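# Spray banana crowns, then hang spray gun on post

## Task

Apply the treatment spray onto the cut crown (stem end) of each banana cluster sitting in the tray, without moving any cluster from its place, and afterwards return the spray gun by hanging it on the fork at the top of its post so it stays there with the robot clear.

## Robot and tools

ROBOT. There are two arms, left_arm and right_arm, each with six joints and a two-finger gripper. Per arm, joint order is always: waist, shoulder, elbow, wrist pitch, wrist yaw, wrist roll, followed by the gripper opening. Stated joint ranges in radians: waist -2.618 to 3.054, shoulder 0.000 to 3.142, elbow 0.000 to 3.142, wrist pitch -1.571 to 1.571, wrist yaw -1.571 to 1.571, wrist roll -2.094 to 2.094. Real ends may differ by up to 0.059 rad either way.

FRAME. Everything is reported in the scene frame: origin at table-top height, halfway between the two nominal bases; +x points out over the table, +z up, +y toward left_arm. Arm names do not match image left and right. Calibrated bases: left_arm at (+0.041, +0.287, +0.021) m, right_arm at (+0.038, -0.236, +0.039) m, both nearly unrotated about z. The gripper's fingers point along its own +z axis and close along its y axis; the reported hand position is the point between the pads, roughly 1 cm short of the fingertips, and can be a few cm off, more at long reach.

ROW LAYOUT. Every command row is one flat list of 14 numbers covering both arms: left_arm's six joint angles then its opening, then right_arm's six angles then its opening. Joint numbers are absolute target angles in radians (not offsets). Opening is an absolute command from -1 (shut) to +1 (fully open, 0.094 m pad gap). Always fill in both arms; to keep an arm or gripper still, resend its current Joint targets and its current opening command (0 is a real command, not 'no change').

TOOLS.
execute_actions(actions, cameras): actions is a list of actions; each action is up to 15 rows, one row per 1/30 s control step, and a short action repeats its final row to fill 15 steps (0.5 s). An empty list returns state plus images and the scene number. cameras: list of names, ["all"], or [] for none.
move(target, speed, blend, opening_speed, grip_force, blocking, cameras): target is one 14-number row or a list of up to 15 rows visited in sequence, all within 10 s. speed is the peak rad/s of the joint with the longest travel, 0.01 to 12.57, default 0.5, one value or one per leg. blend (rad) rounds corners at intermediate rows; 0 stops at each. opening_speed (per second on the -1..+1 scale, at least 0.2) ramps the fingers gently. grip_force sets newtons per pad, 10 to 50, one number or one per arm; it persists. blocking=false returns after about 0.5 s while the move continues; a new move then replaces it. The result adds a line 'move:' saying done, off_target (resting more than 0.035 rad from target), moving, held or fault, plus limits=held if steps were withheld. Joints move together, so the hand traces a curve, and nothing avoids obstacles or the other arm.
wait(seconds): 0 to 10 s; lets a running move go on.
stop(): brakes the running move.
zoom_image(camera, region): camera is cam_head_left or cam_head_right; region [x0, y0, x1, y1] in image pixels from the top-left, each side at most 504.
finished_scene(scene): scene number 1 or 2; ends the scene for good.

LIMITS ON COMMANDS. A call is refused if a joint target is more than 0.059 rad beyond a range end and farther out than that joint's present angle. Each step, big joints (waist, shoulder, elbow) may lead their measured angle by 0.339 rad and wrist joints by 2.2 rad; if targets would put a gripper over 200 mm from where it is, that arm's targets are shrunk back. Far goals therefore need several actions.

RESULTS. Joint positions and Joint velocities give, per arm, the six joints (rad, rad/s) and the pad gap (m). Joint targets shows what joints are currently driven toward. Tool commands shows current gripper commands. grip_measured is the finger opening on the -1..+1 scale; it follows the command until the force limit, so a touch shows no stall. end_effector_position (m) and end_effector_quat_wxyz are per gripper. Joint torques are in N m with offsets and noise; the first three wrap at ±28. 'within noise' means an arm is still. 'joint sent to its limit', 'joint command not followed' (clearance check altered targets), MOTOR HOT (75 °C) and OVER-TEMPERATURE FAULT (90 °C, arm folds and idles) are warnings.

CAMERAS. cam_head_left and cam_head_right (672x504) sit on a bar about 0.28 m behind the origin, nearly 1 m up, looking down over the table.

CAUTIONS. Keep the banana clusters exactly where they are: aim the spray, do not bump them. Do not knock anything off the work area, drop the gun from height, or hit the post, tray or table hard. Keep the arms from touching each other and never close one gripper on the other's fingers. Avoid strain on camera cables. Holding loads at full reach or pushing into unreachable poses heats motors. Close with opening_speed on delicate items, open well above grip_measured to release, and make sure the gun hangs steadily on the fork before finishing.

Each tool is called after ">>>" by a JSON object that holds its "op" and its "data", one argument or row to a line.

## Session

>>> {"op": "execute_actions", "data": {
  "actions": []
}}

Scene clock: 0.00 s.
left_arm: end_effector_position=(+0.4428, +0.2617, +0.1381) grip_measured=+1.000 end_effector_quat_wxyz=(+0.598, +0.041, +0.799, -0.049) | right_arm: end_effector_position=(+0.4275, -0.2102, +0.1530) grip_measured=+1.000 end_effector_quat_wxyz=(+0.614, +0.006, +0.788, +0.039)
Joint positions: left_arm=[0.025 1.506 0.381 0.839 0.112 0.003 0.094] | right_arm=[0.01 1.511 0.304 0.961 0.012 0.074 0.094]
Joint velocities: within noise
Joint torques (N m): no reading
Motor temperatures (°C): left_arm=[28 33 32 39 27 28 28] | right_arm=[29 30 38 36 29 27 32]
Heat: left arm: 39 °C; right arm: 38 °C.
Joint targets: left_arm=[0.025 1.500 0.387 0.837 0.112 0.003] | right_arm=[0.010 1.509 0.305 0.947 0.012 0.073]
Tool commands: left_gripper/opening=+1.0 right_gripper/opening=+1.0

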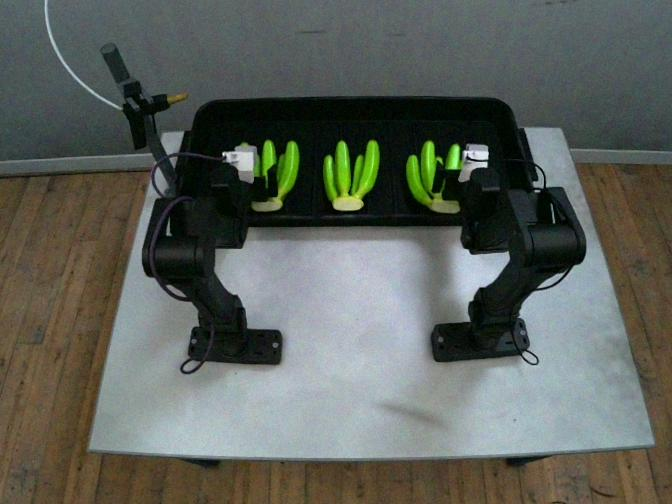

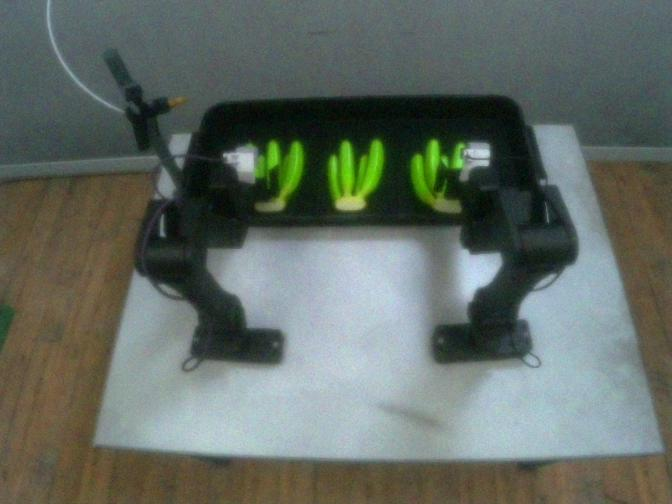

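>>> {"op": "zoom_image", "data": {
  "camera": "cam_head_left",
  "region": [80, 20, 240, 220]
}}

>>> {"op": "zoom_image", "data": {
  "camera": "cam_head_right",
  "region": [80, 20, 240, 220]
}}

>>> {"op": "zoom_image", "data": {
  "camera": "cam_head_left",
  "region": [170, 80, 550, 270]
}}

Scaled by 2.520 from the camera's 672x504 image, which has a finer 960x720 frame.

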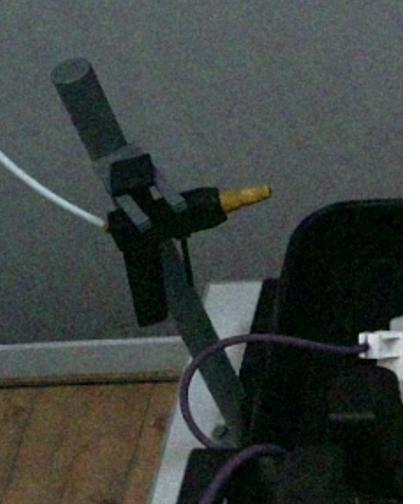

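Scaled by 2.520 from the camera's 672x504 image, which has a finer 960x720 frame.

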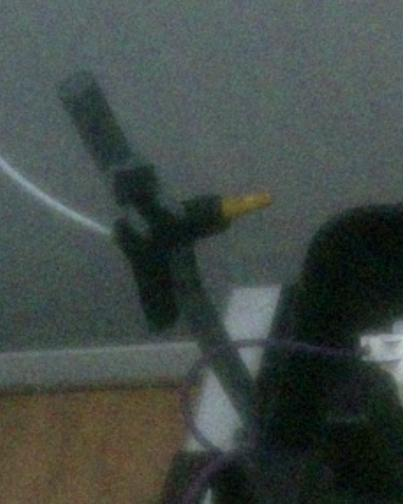

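Scaled by 1.326 from the camera's 672x504 image, which has a finer 960x720 frame.

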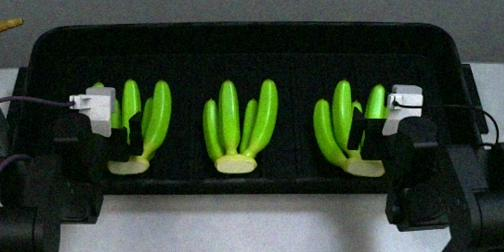

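>>> {"op": "zoom_image", "data": {
  "camera": "cam_head_left",
  "region": [110, 65, 200, 155]
}}

>>> {"op": "zoom_image", "data": {
  "camera": "cam_head_right",
  "region": [110, 65, 200, 155]
}}

>>> {"op": "zoom_image", "data": {
  "camera": "cam_head_left",
  "region": [90, 30, 150, 90]
}}

Scaled by 5.600 from the camera's 672x504 image, which has a finer 960x720 frame.

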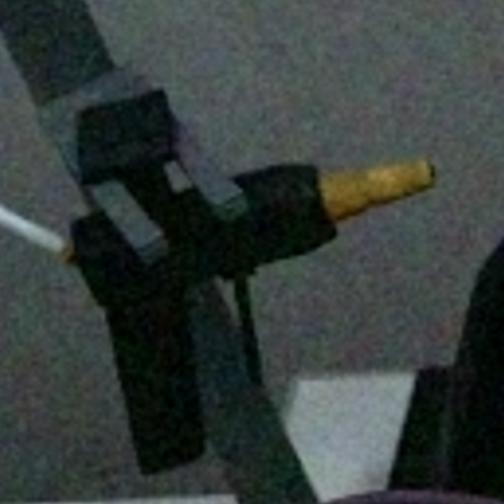

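Scaled by 5.600 from the camera's 672x504 image, which has a finer 960x720 frame.

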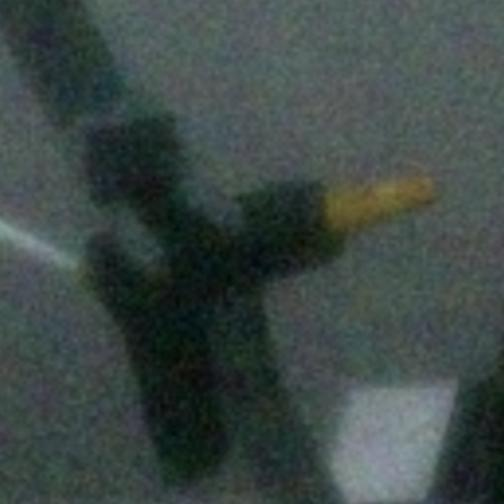

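Scaled by 8.400 from the camera's 672x504 image, which has a finer 960x720 frame.

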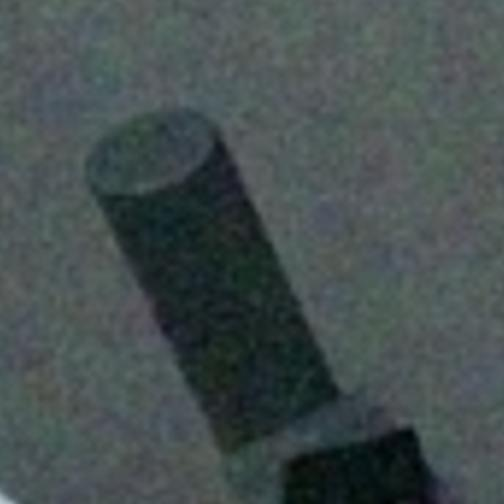

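>>> {"op": "move", "data": {
  "target": [
    [0.025,0.841,0.366,0.474,0,0,1,0.01,1.509,0.305,0.947,0.012,0.073,1],
    [0.494,0.841,0.366,0.474,0,0,1,0.01,1.509,0.305,0.947,0.012,0.073,1]
  ],
  "blend": [0.1,0],
  "speed": 0.8,
  "cameras": ["all"]
}}

>>> {"op": "zoom_image", "data": {
  "camera": "cam_head_left",
  "region": [90, 40, 240, 240]
}}

>>> {"op": "zoom_image", "data": {
  "camera": "cam_head_right",
  "region": [90, 40, 240, 240]
}}

Scene clock: 105.37 s.
left_arm: end_effector_position=(+0.3500, +0.4342, +0.2807) grip_measured=+1.000 end_effector_quat_wxyz=(+0.690, -0.152, +0.691, +0.154) | right_arm: end_effector_position=(+0.4275, -0.2102, +0.1530) grip_measured=+1.000 end_effector_quat_wxyz=(+0.614, +0.006, +0.788, +0.039)
Joint positions: left_arm=[0.487 0.851 0.381 0.469 0.012 0.002 0.094] | right_arm=[0.01 1.511 0.304 0.961 0.012 0.074 0.094]
Joint torques (N m): left_arm=[0.59 -2 7.06 1.75 -0.1 0] | right_arm=[-0.13 -5.38 5.39 1.55 -0.03 -0.04]
Motor temperatures (°C): left_arm=[28 33 33 42 26 27 27] | right_arm=[28 31 39 45 29 26 31]
Heat: left arm: 42 °C; right arm: 45 °C.
Joint targets: left_arm=[0.494 0.841 0.366 0.474 0.000 0.000] | right_arm=[0.010 1.509 0.305 0.947 0.012 0.073]
move: done

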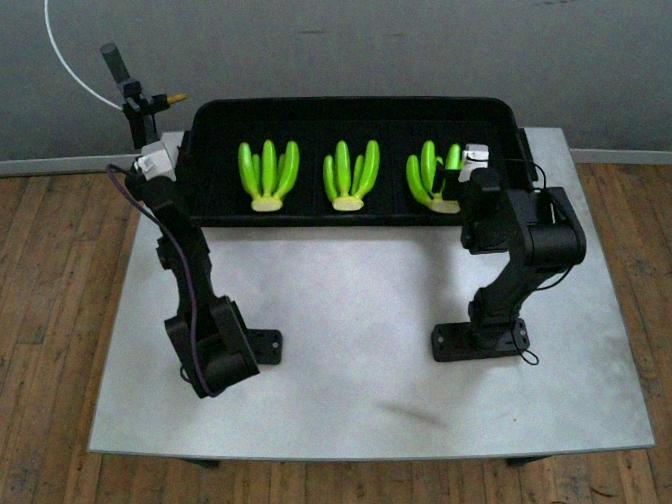

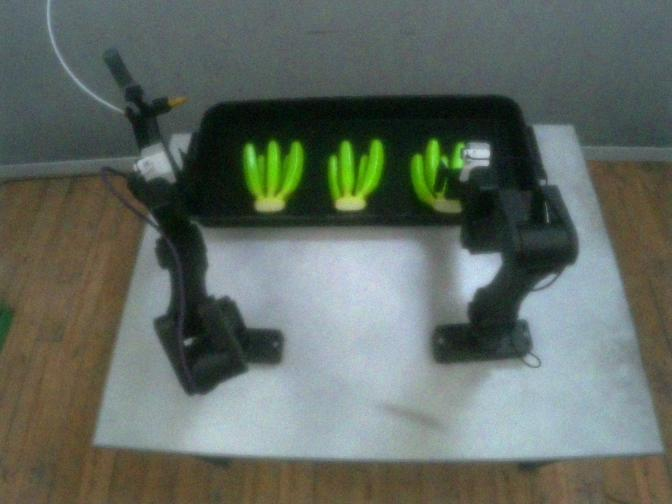

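Scaled by 2.520 from the camera's 672x504 image, which has a finer 960x720 frame.

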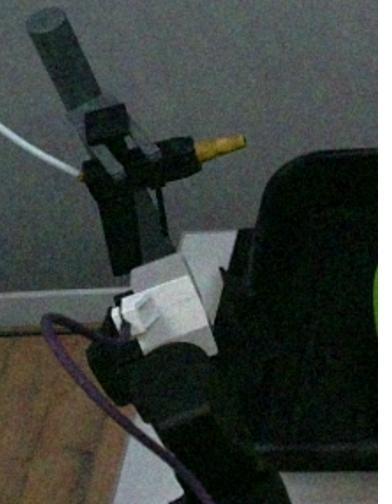

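Scaled by 2.520 from the camera's 672x504 image, which has a finer 960x720 frame.

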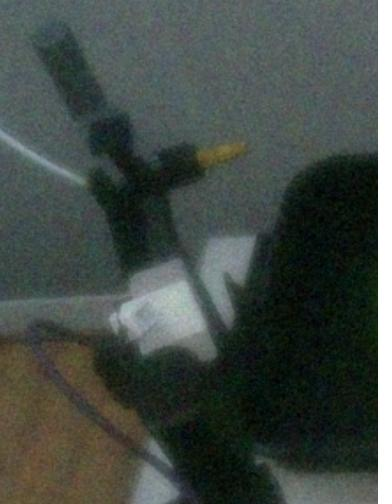

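>>> {"op": "move", "data": {
  "target": [0.494,1.322,0.566,0.757,0,0,1,0.01,1.509,0.305,0.947,0.012,0.073,1],
  "speed": 0.5,
  "cameras": ["all"]
}}

>>> {"op": "zoom_image", "data": {
  "camera": "cam_head_left",
  "region": [100, 60, 200, 180]
}}

>>> {"op": "zoom_image", "data": {
  "camera": "cam_head_right",
  "region": [100, 60, 200, 180]
}}

Scene clock: 135.83 s.
left_arm: end_effector_position=(+0.4198, +0.4678, +0.2538) grip_measured=+1.000 end_effector_quat_wxyz=(+0.674, -0.158, +0.707, +0.148) | right_arm: end_effector_position=(+0.4275, -0.2102, +0.1530) grip_measured=+1.000 end_effector_quat_wxyz=(+0.614, +0.006, +0.788, +0.039)
Joint positions: left_arm=[0.487 1.314 0.535 0.731 0.012 -0.002 0.094] | right_arm=[0.01 1.511 0.304 0.961 0.012 0.074 0.094]
Joint torques (N m): left_arm=[0.68 -3.67 10.81 1.99 -0.12 0.04] | right_arm=[-0.12 -5.38 5.37 1.5 0.01 -0.01]
Heat: left arm: 44 °C; right arm: 45 °C.
Joint targets: left_arm=[0.494 1.322 0.566 0.757 0.000 0.000] | right_arm=[0.010 1.509 0.305 0.947 0.012 0.073]
move: done

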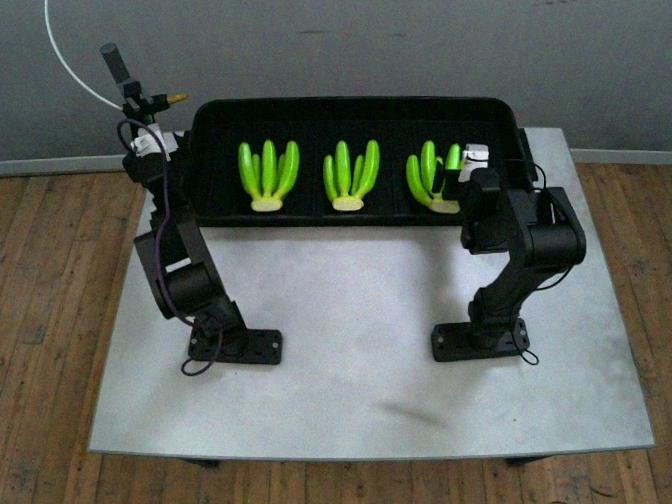

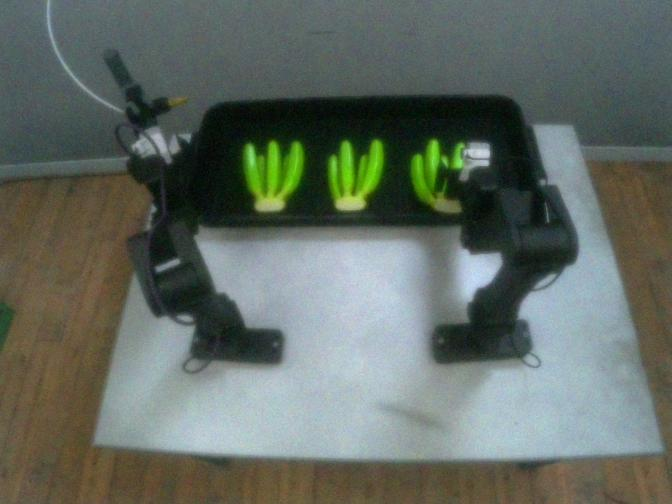

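Scaled by 4.200 from the camera's 672x504 image, which has a finer 960x720 frame.

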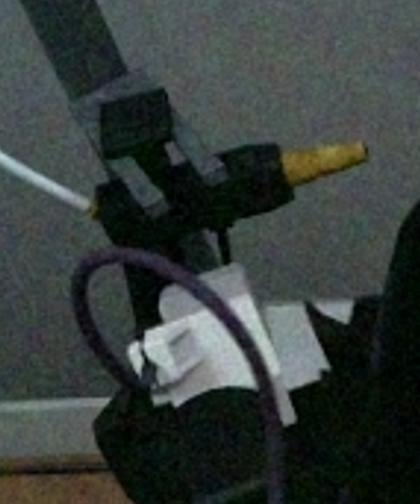

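Scaled by 4.200 from the camera's 672x504 image, which has a finer 960x720 frame.

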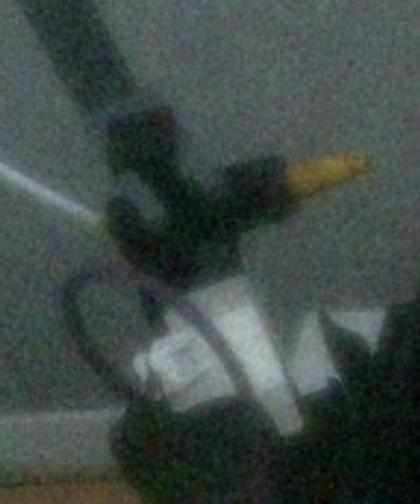

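>>> {"op": "move", "data": {
  "target": [0.494,1.4655,0.7235,0.742,0,0,1,0.01,1.509,0.305,0.947,0.012,0.073,1],
  "speed": 0.2,
  "cameras": ["all"]
}}

>>> {"op": "zoom_image", "data": {
  "camera": "cam_head_left",
  "region": [100, 60, 200, 180]
}}

>>> {"op": "zoom_image", "data": {
  "camera": "cam_head_right",
  "region": [100, 60, 200, 180]
}}

Scene clock: 150.40 s.
left_arm: end_effector_position=(+0.4538, +0.4841, +0.2700) grip_measured=+1.000 end_effector_quat_wxyz=(+0.681, -0.156, +0.699, +0.150) | right_arm: end_effector_position=(+0.4275, -0.2102, +0.1530) grip_measured=+1.000 end_effector_quat_wxyz=(+0.614, +0.006, +0.788, +0.039)
Joint positions: left_arm=[0.487 1.449 0.689 0.733 0.012 -0.002 0.094] | right_arm=[0.01 1.511 0.304 0.961 0.012 0.074 0.094]
Joint torques (N m): left_arm=[0.62 -4.31 11.19 1.8 -0.12 0.07] | right_arm=[0.06 -5.24 5.46 1.55 -0.02 0.04]
Heat: left arm: 44 °C; right arm: 46 °C.
Joint targets: left_arm=[0.494 1.465 0.723 0.742 0.000 0.000] | right_arm=[0.010 1.509 0.305 0.947 0.012 0.073]
move: done

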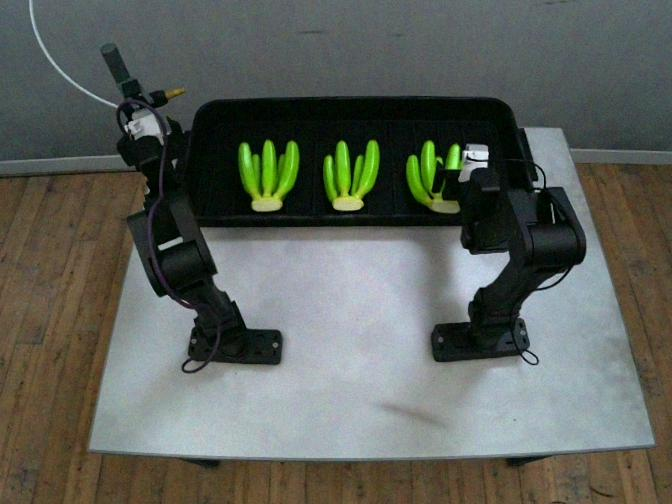

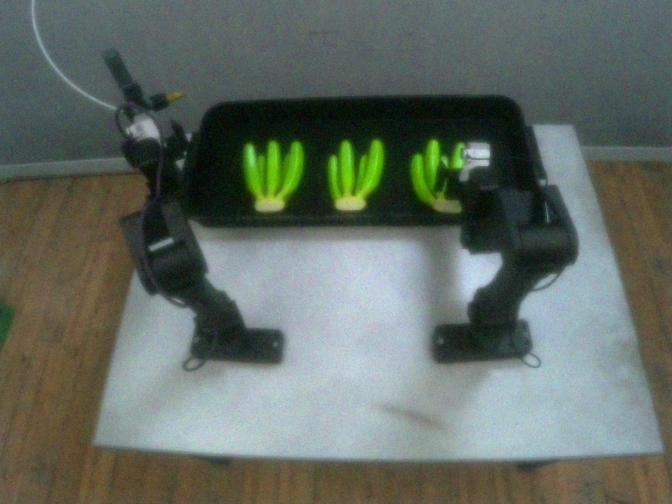

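Scaled by 4.200 from the camera's 672x504 image, which has a finer 960x720 frame.

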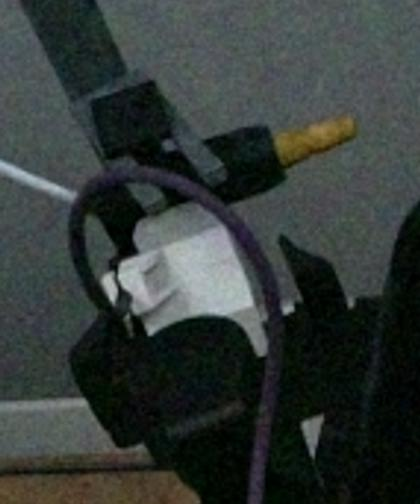

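Scaled by 4.200 from the camera's 672x504 image, which has a finer 960x720 frame.

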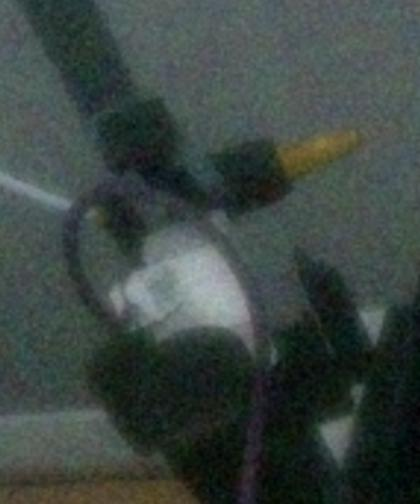

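>>> {"op": "move", "data": {
  "target": [
    [0.494,1.41,0.66,0.748,0,0,1,0.01,1.509,0.305,0.947,0.012,0.073,1],
    [0.494,1.41,0.66,0.748,0,0,-0.1,0.01,1.509,0.305,0.947,0.012,0.073,1]
  ],
  "speed": 0.2,
  "opening_speed": 0.5,
  "grip_force": 20,
  "cameras": ["all"]
}}

>>> {"op": "zoom_image", "data": {
  "camera": "cam_head_left",
  "region": [100, 60, 200, 180]
}}

Scene clock: 169.33 s.
left_arm: end_effector_position=(+0.4490, +0.4842, +0.2691) grip_measured=+0.043 end_effector_quat_wxyz=(+0.680, -0.161, +0.699, +0.153) | right_arm: end_effector_position=(+0.4275, -0.2102, +0.1530) grip_measured=+1.000 end_effector_quat_wxyz=(+0.614, +0.006, +0.788, +0.039)
Joint positions: left_arm=[0.488 1.434 0.673 0.733 0.001 -0.005 0.049] | right_arm=[0.01 1.511 0.304 0.961 0.012 0.074 0.094]
Joint torques (N m): left_arm=[0.55 -7.42 6.52 1.86 -0.04 0.07] | right_arm=[-0.06 -5.14 5.44 1.46 0.01 0.04]
Heat: left arm: 43 °C; right arm: 46 °C.
Joint targets: left_arm=[0.494 1.410 0.660 0.748 0.000 0.000] | right_arm=[0.010 1.509 0.305 0.947 0.012 0.073]
grip_force (N): 20, 20
move: done

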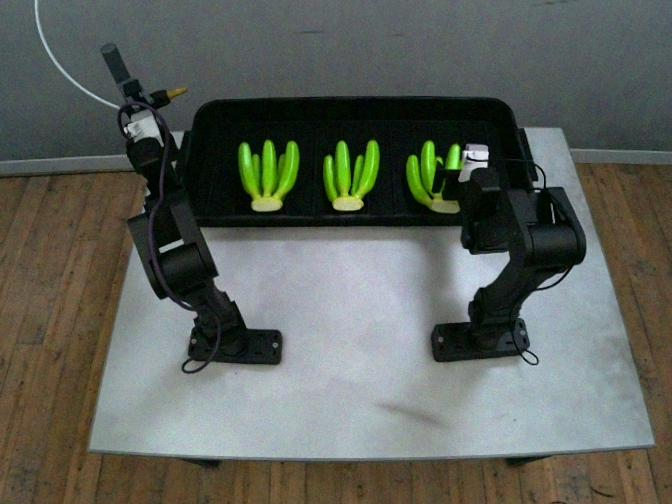

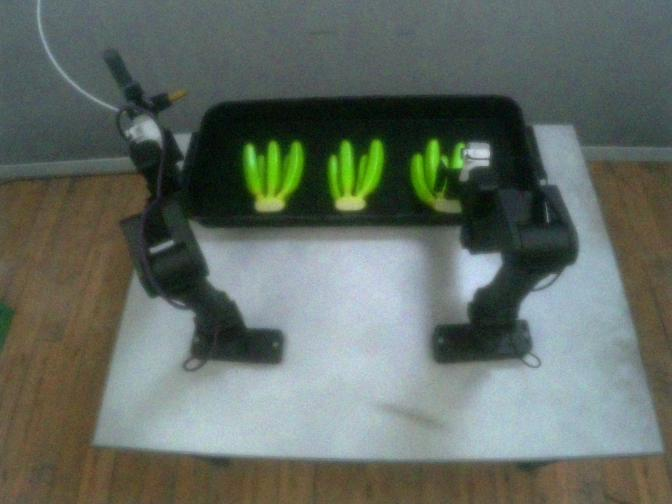

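Scaled by 4.200 from the camera's 672x504 image, which has a finer 960x720 frame.

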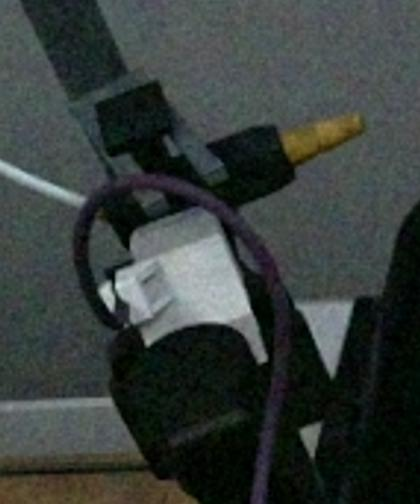

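>>> {"op": "move", "data": {
  "target": [
    [0.494,1.41,0.66,0.748,0,0,-0.15,0.01,1.509,0.305,0.947,0.012,0.073,1],
    [0.494,1.403,0.713,0.690,0,0,-0.15,0.01,1.509,0.305,0.947,0.012,0.073,1],
    [0.494,1.198,0.568,0.630,0,0,-0.15,0.01,1.509,0.305,0.947,0.012,0.073,1]
  ],
  "speed": 0.15,
  "opening_speed": 0.5,
  "grip_force": 35,
  "cameras": ["all"]
}}

>>> {"op": "zoom_image", "data": {
  "camera": "cam_head_left",
  "region": [80, 30, 220, 190]
}}

>>> {"op": "zoom_image", "data": {
  "camera": "cam_head_right",
  "region": [80, 30, 220, 190]
}}

Scene clock: 188.83 s.
left_arm: end_effector_position=(+0.4123, +0.4664, +0.2838) grip_measured=-0.148 end_effector_quat_wxyz=(+0.680, -0.158, +0.700, +0.154) | right_arm: end_effector_position=(+0.4275, -0.2102, +0.1530) grip_measured=+1.000 end_effector_quat_wxyz=(+0.614, +0.006, +0.788, +0.039)
Joint positions: left_arm=[0.49 1.219 0.585 0.605 0.006 0.001 0.04] | right_arm=[0.01 1.511 0.304 0.961 0.012 0.074 0.094]
Joint torques (N m): left_arm=[0.44 -5.48 6.61 1.95 -0.08 0.04] | right_arm=[-0.09 -5.22 5.52 1.5 -0.05 0]
Heat: left arm: 44 °C; right arm: 46 °C.
Joint targets: left_arm=[0.494 1.198 0.568 0.630 0.000 0.000] | right_arm=[0.010 1.509 0.305 0.947 0.012 0.073]
grip_force (N): 35, 35
move: done

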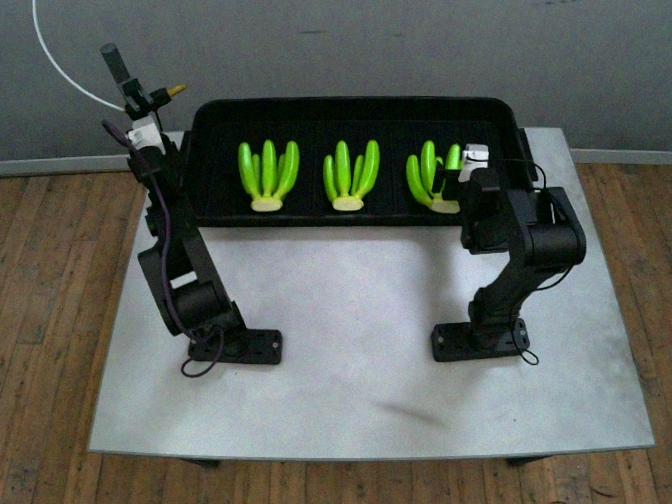

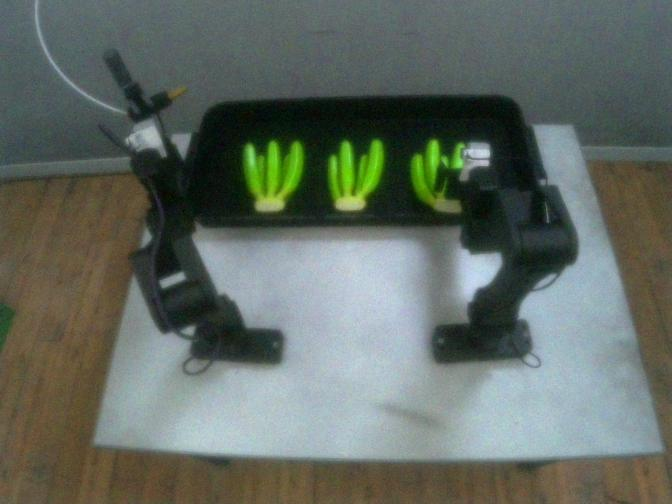

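Scaled by 3.150 from the camera's 672x504 image, which has a finer 960x720 frame.

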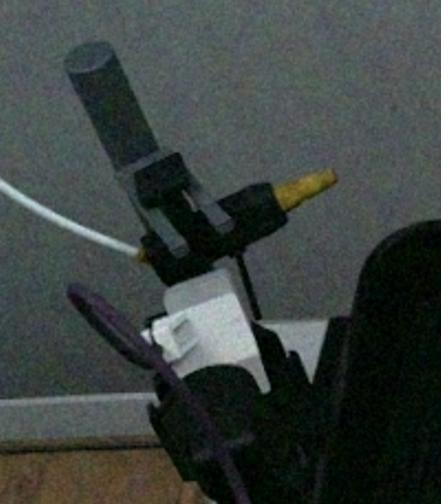

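Scaled by 3.150 from the camera's 672x504 image, which has a finer 960x720 frame.

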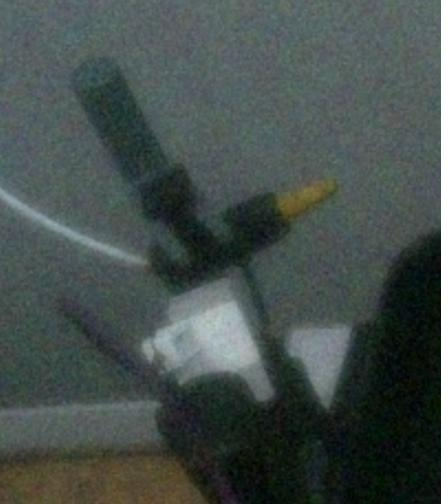

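>>> {"op": "zoom_image", "data": {
  "camera": "cam_head_left",
  "region": [110, 65, 190, 135]
}}

>>> {"op": "zoom_image", "data": {
  "camera": "cam_head_right",
  "region": [110, 65, 190, 135]
}}

Scaled by 6.300 from the camera's 672x504 image, which has a finer 960x720 frame.

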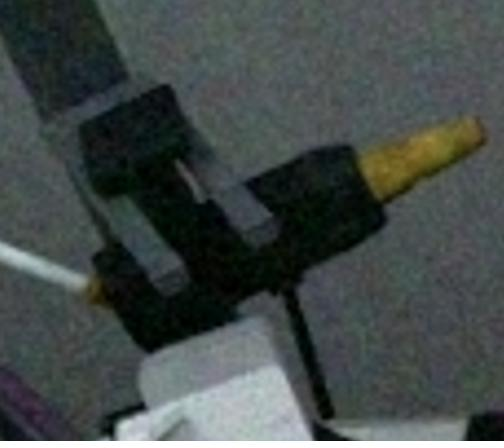

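Scaled by 6.300 from the camera's 672x504 image, which has a finer 960x720 frame.

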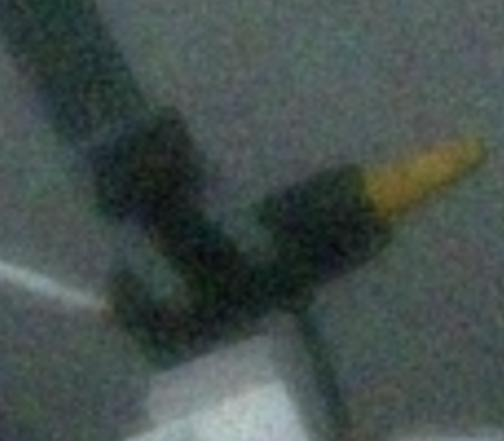

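>>> {"op": "move", "data": {
  "target": [
    [0.494,1.198,0.568,0.630,0,0,1,0.01,1.509,0.305,0.947,0.012,0.073,1],
    [0.494,1.1,0.5,0.6,0,0,1,0.01,1.509,0.305,0.947,0.012,0.073,1],
    [0.494,1.2,0.418,0.782,0,0,1,0.01,1.509,0.305,0.947,0.012,0.073,1],
    [0.494,1.269,0.464,0.805,0,0,1,0.01,1.509,0.305,0.947,0.012,0.073,1]
  ],
  "speed": 0.3,
  "grip_force": 40,
  "cameras": ["all"]
}}

>>> {"op": "zoom_image", "data": {
  "camera": "cam_head_left",
  "region": [90, 40, 200, 170]
}}

>>> {"op": "zoom_image", "data": {
  "camera": "cam_head_right",
  "region": [90, 40, 200, 170]
}}

Scene clock: 229.17 s.
left_arm: end_effector_position=(+0.4003, +0.4622, +0.2389) grip_measured=+0.998 end_effector_quat_wxyz=(+0.672, -0.163, +0.706, +0.153) | right_arm: end_effector_position=(+0.4275, -0.2102, +0.1530) grip_measured=+1.000 end_effector_quat_wxyz=(+0.614, +0.006, +0.788, +0.039)
Joint positions: left_arm=[0.491 1.263 0.432 0.782 0.001 -0.002 0.094] | right_arm=[0.01 1.511 0.304 0.961 0.012 0.074 0.094]
Joint torques (N m): left_arm=[0.27 -3.17 10.78 1.95 -0.01 0.03] | right_arm=[-0.09 -5.39 5.48 1.54 -0.04 -0.03]
Motor temperatures (°C): left_arm=[27 32 32 47 26 27 26] | right_arm=[28 31 38 46 29 25 30]
Heat: left arm: 47 °C; right arm: 46 °C.
Joint targets: left_arm=[0.494 1.269 0.464 0.805 0.000 0.000] | right_arm=[0.010 1.509 0.305 0.947 0.012 0.073]
grip_force (N): 40, 40
move: done

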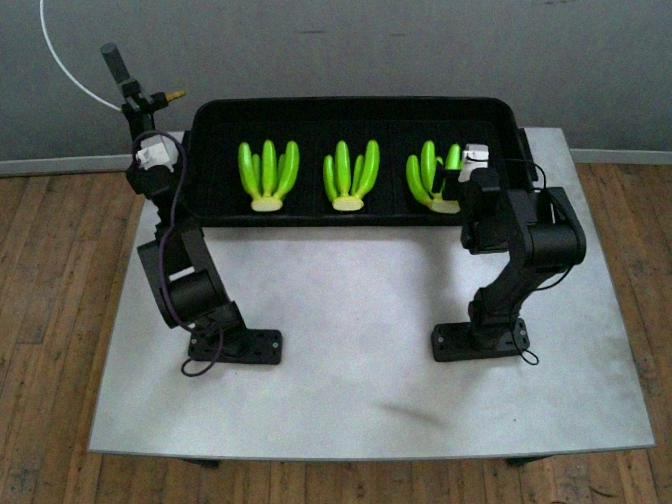

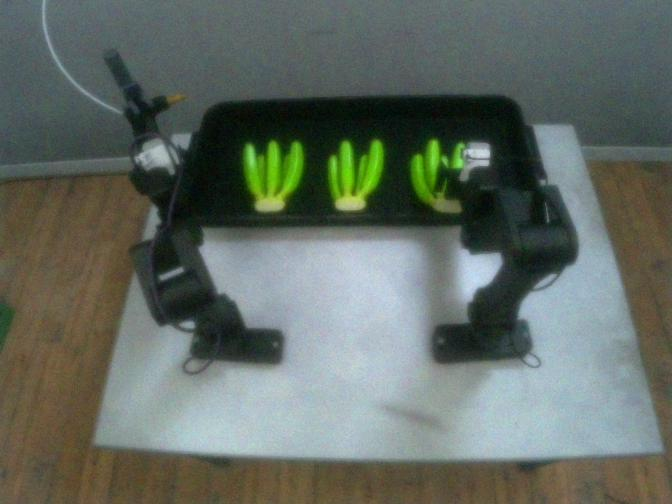

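Scaled by 3.877 from the camera's 672x504 image, which has a finer 960x720 frame.

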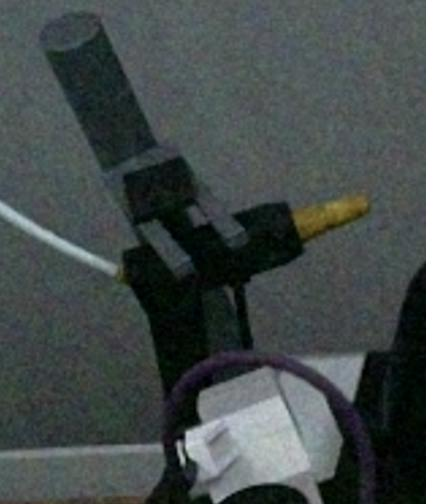

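Scaled by 3.877 from the camera's 672x504 image, which has a finer 960x720 frame.

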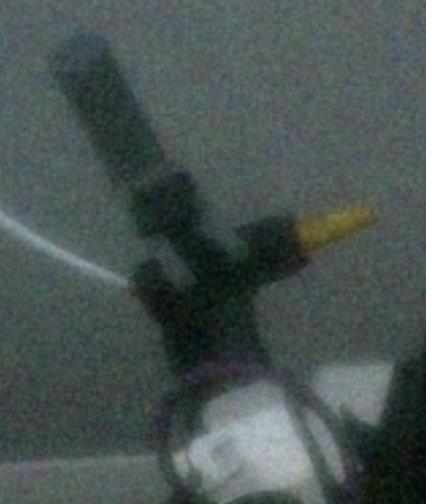

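>>> {"op": "move", "data": {
  "target": [0.504,1.6026,0.744,0.8586,0,0,1,0.01,1.509,0.305,0.947,0.012,0.073,1],
  "speed": 0.2,
  "cameras": ["all"]
}}

>>> {"op": "zoom_image", "data": {
  "camera": "cam_head_left",
  "region": [90, 40, 200, 170]
}}

>>> {"op": "zoom_image", "data": {
  "camera": "cam_head_right",
  "region": [90, 40, 200, 170]
}}

Scene clock: 239.73 s.
left_arm: end_effector_position=(+0.4652, +0.4967, +0.2536) grip_measured=+0.998 end_effector_quat_wxyz=(+0.690, -0.160, +0.687, +0.160) | right_arm: end_effector_position=(+0.4275, -0.2102, +0.1530) grip_measured=+1.000 end_effector_quat_wxyz=(+0.614, +0.006, +0.788, +0.039)
Joint positions: left_arm=[0.497 1.574 0.69 0.888 0.001 -0.002 0.094] | right_arm=[0.01 1.511 0.304 0.961 0.012 0.074 0.094]
Joint torques (N m): left_arm=[0.66 -4.11 12.82 1.49 -0.01 0.04] | right_arm=[-0.05 -5.18 5.35 1.54 -0.01 0.04]
Heat: left arm: 46 °C; right arm: 46 °C.
Joint targets: left_arm=[0.504 1.603 0.744 0.859 0.000 0.000] | right_arm=[0.010 1.509 0.305 0.947 0.012 0.073]
grip_force (N): 40, 40
move: off_target (left_arm); left_arm: the elbow is farthest, 0.054 rad from its target

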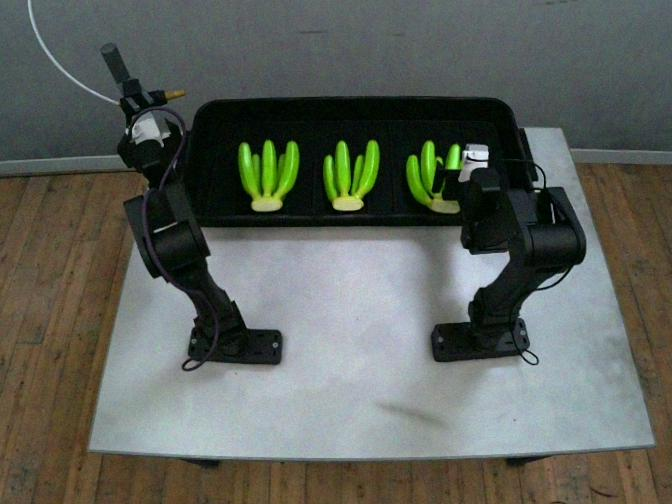

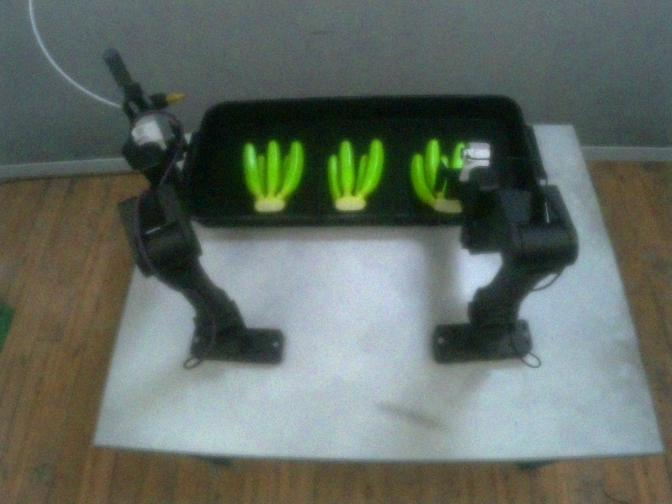

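Scaled by 3.877 from the camera's 672x504 image, which has a finer 960x720 frame.

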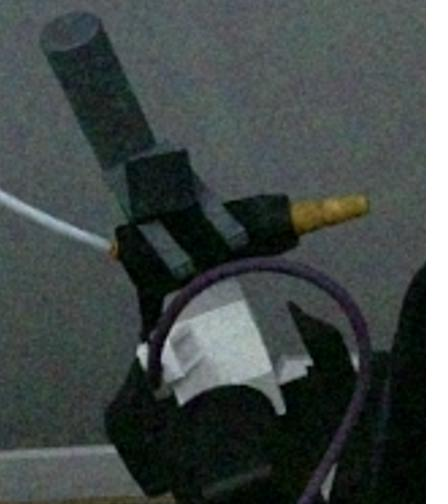

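Scaled by 3.877 from the camera's 672x504 image, which has a finer 960x720 frame.

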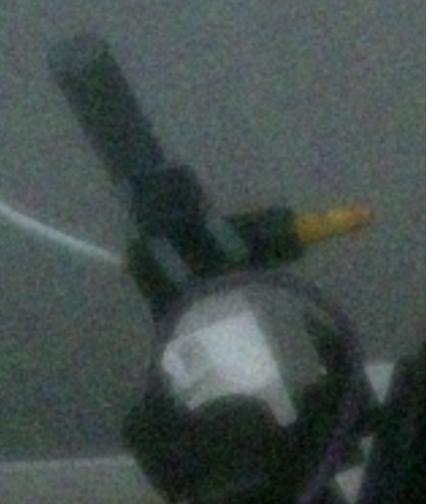

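>>> {"op": "move", "data": {
  "target": [0.504,1.59,0.72,0.865,0,0,-0.15,0.01,1.509,0.305,0.947,0.012,0.073,1],
  "opening_speed": 0.4,
  "grip_force": 20,
  "cameras": ["all"]
}}

>>> {"op": "zoom_image", "data": {
  "camera": "cam_head_left",
  "region": [90, 40, 200, 170]
}}

Scene clock: 249.67 s.
left_arm: end_effector_position=(+0.4618, +0.5034, +0.2535) grip_measured=+0.200 end_effector_quat_wxyz=(+0.686, -0.163, +0.687, +0.176) | right_arm: end_effector_position=(+0.4275, -0.2102, +0.1530) grip_measured=+1.000 end_effector_quat_wxyz=(+0.614, +0.006, +0.788, +0.039)
Joint positions: left_arm=[0.506 1.574 0.69 0.888 -0.017 0.018 0.056] | right_arm=[0.01 1.511 0.304 0.961 0.012 0.074 0.094]
Joint torques (N m): left_arm=[-0.28 -5.03 10.35 1.47 0.24 -0.13] | right_arm=[0.01 -5.29 5.6 1.51 -0.03 0.03]
Heat: left arm: 44 °C; right arm: 46 °C.
Joint targets: left_arm=[0.504 1.590 0.720 0.865 0.000 0.000] | right_arm=[0.010 1.509 0.305 0.947 0.012 0.073]
grip_force (N): 20, 20
move: done

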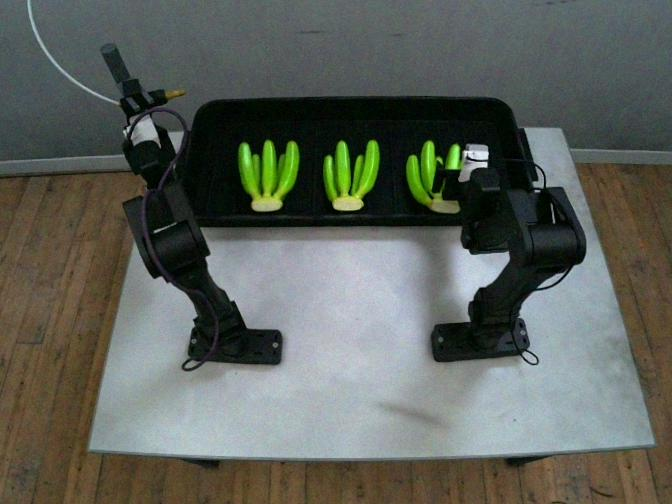

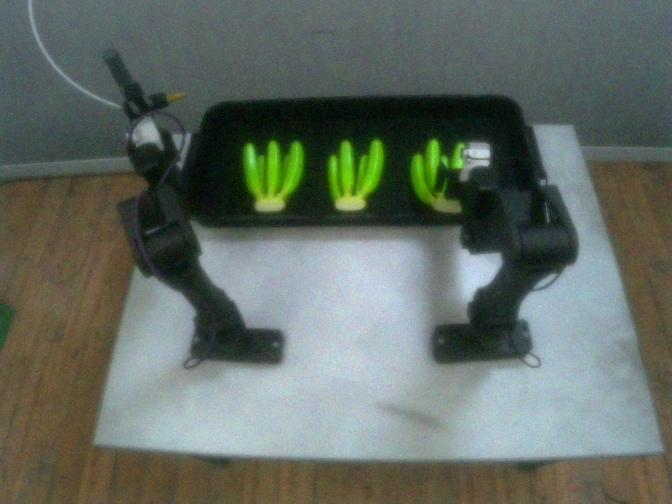

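Scaled by 3.877 from the camera's 672x504 image, which has a finer 960x720 frame.

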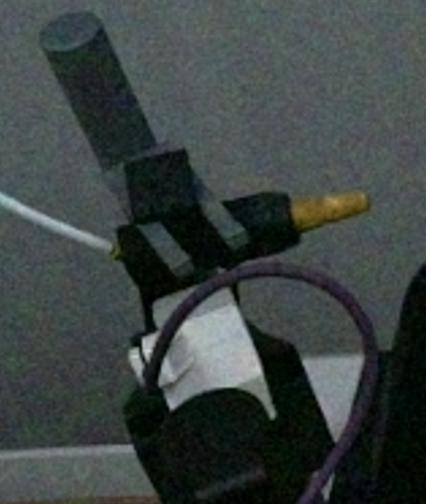

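>>> {"op": "move", "data": {
  "target": [
    [0.510,1.545,0.767,0.778,0,0,-0.15,0.01,1.509,0.305,0.947,0.012,0.073,1],
    [0.510,1.309,0.591,0.718,0,0,-0.15,0.01,1.509,0.305,0.947,0.012,0.073,1]
  ],
  "speed": 0.15,
  "grip_force": 26,
  "cameras": ["all"]
}}

>>> {"op": "zoom_image", "data": {
  "camera": "cam_head_left",
  "region": [90, 40, 200, 170]
}}

>>> {"op": "zoom_image", "data": {
  "camera": "cam_head_right",
  "region": [90, 40, 200, 170]
}}

Scene clock: 265.17 s.
left_arm: end_effector_position=(+0.4251, +0.4830, +0.2714) grip_measured=-0.148 end_effector_quat_wxyz=(+0.678, -0.170, +0.696, +0.161) | right_arm: end_effector_position=(+0.4275, -0.2102, +0.1530) grip_measured=+1.000 end_effector_quat_wxyz=(+0.614, +0.006, +0.788, +0.039)
Joint positions: left_arm=[0.507 1.333 0.606 0.7 -0.005 -0.007 0.04] | right_arm=[0.01 1.511 0.304 0.961 0.012 0.074 0.094]
Joint torques (N m): left_arm=[0.25 -6.72 6.61 1.9 0.05 0.11] | right_arm=[-0.01 -5.11 5.42 1.54 -0.03 0.03]
Heat: left arm: 43 °C; right arm: 46 °C.
Joint targets: left_arm=[0.510 1.309 0.591 0.718 0.000 0.000] | right_arm=[0.010 1.509 0.305 0.947 0.012 0.073]
grip_force (N): 26, 26
move: done

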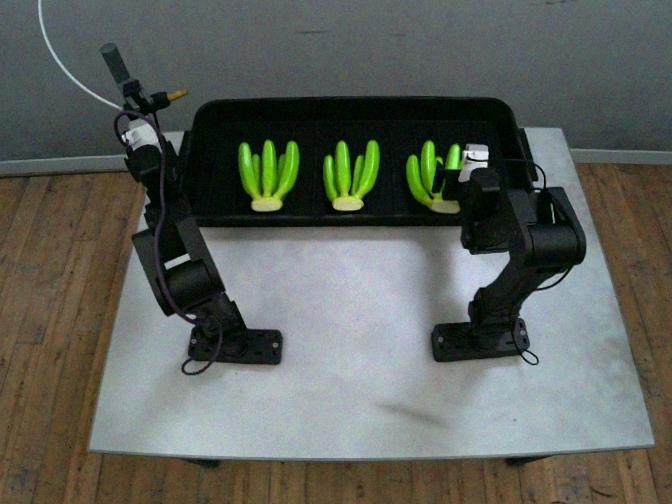

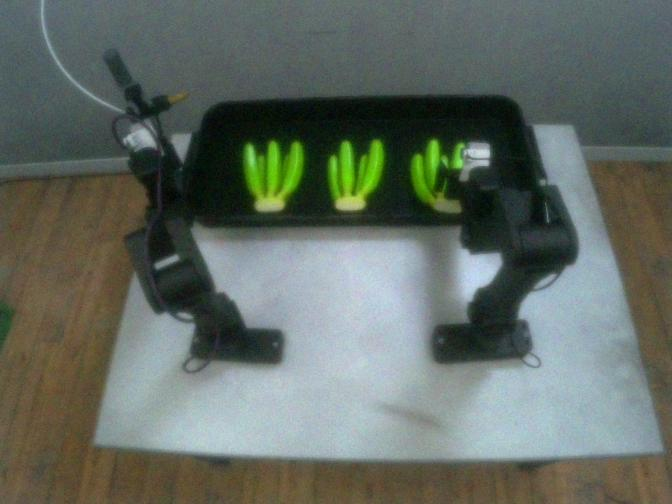

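Scaled by 3.877 from the camera's 672x504 image, which has a finer 960x720 frame.

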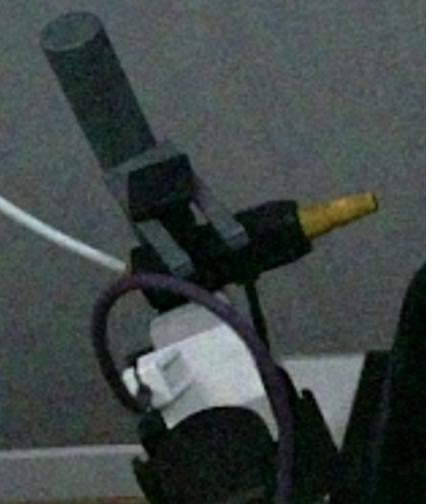

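Scaled by 3.877 from the camera's 672x504 image, which has a finer 960x720 frame.

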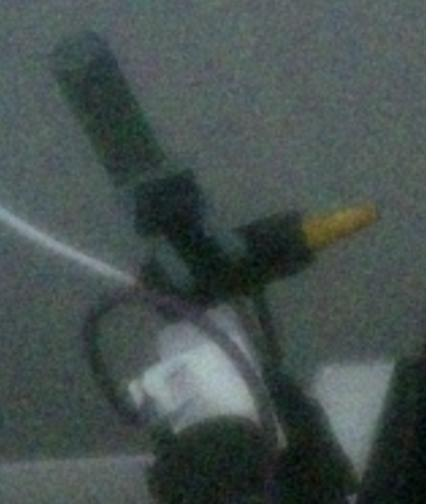

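>>> {"op": "move", "data": {
  "target": [
    [0.510,1.309,0.591,0.718,0,0,1,0.01,1.509,0.305,0.947,0.012,0.073,1],
    [0.506,1.269,0.464,0.805,0,0,1,0.01,1.509,0.305,0.947,0.012,0.073,1],
    [0.506,1.60,0.734,0.8586,0,0,1,0.01,1.509,0.305,0.947,0.012,0.073,1],
    [0.506,1.686,0.80,0.865,0,0,1,0.01,1.509,0.305,0.947,0.012,0.073,1]
  ],
  "speed": [0.3,0.3,0.25,0.12],
  "cameras": ["all"]
}}

>>> {"op": "zoom_image", "data": {
  "camera": "cam_head_left",
  "region": [90, 40, 200, 170]
}}

>>> {"op": "zoom_image", "data": {
  "camera": "cam_head_right",
  "region": [90, 40, 200, 170]
}}

Scene clock: 294.93 s.
left_arm: end_effector_position=(+0.4692, +0.5059, +0.2534) grip_measured=+0.998 end_effector_quat_wxyz=(+0.706, -0.164, +0.668, +0.168) | right_arm: end_effector_position=(+0.4275, -0.2102, +0.1530) grip_measured=+1.000 end_effector_quat_wxyz=(+0.614, +0.006, +0.788, +0.039)
Joint positions: left_arm=[0.508 1.64 0.697 0.997 -0.006 -0.007 0.094] | right_arm=[0.01 1.511 0.304 0.961 0.012 0.074 0.094]
Joint torques (N m): left_arm=[-0.17 -3.07 17.4 0.56 0.08 0.1] | right_arm=[-0.01 -5.26 5.45 1.53 -0.02 0.01]
Heat: left arm: 45 °C; right arm: 47 °C.
Joint targets: left_arm=[0.506 1.686 0.800 0.865 0.000 0.000] | right_arm=[0.010 1.509 0.305 0.947 0.012 0.073]
grip_force (N): 26, 26
move: off_target (left_arm); left_arm: the wrist pitch is farthest, 0.132 rad from its target

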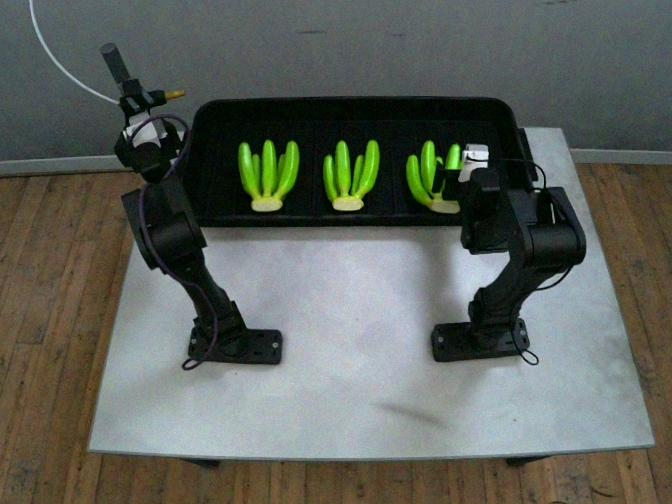

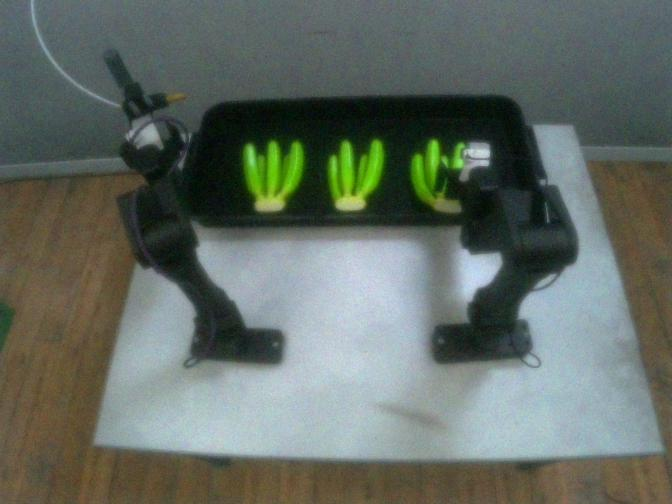

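Scaled by 3.877 from the camera's 672x504 image, which has a finer 960x720 frame.

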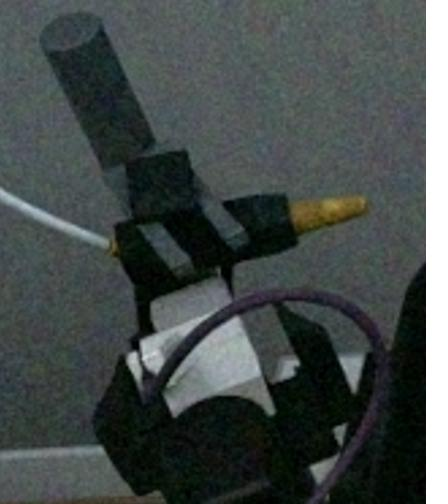

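Scaled by 3.877 from the camera's 672x504 image, which has a finer 960x720 frame.

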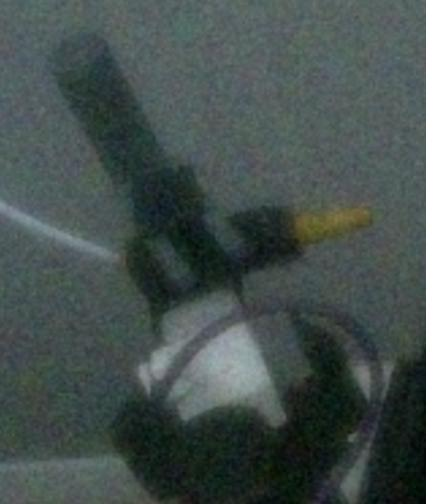

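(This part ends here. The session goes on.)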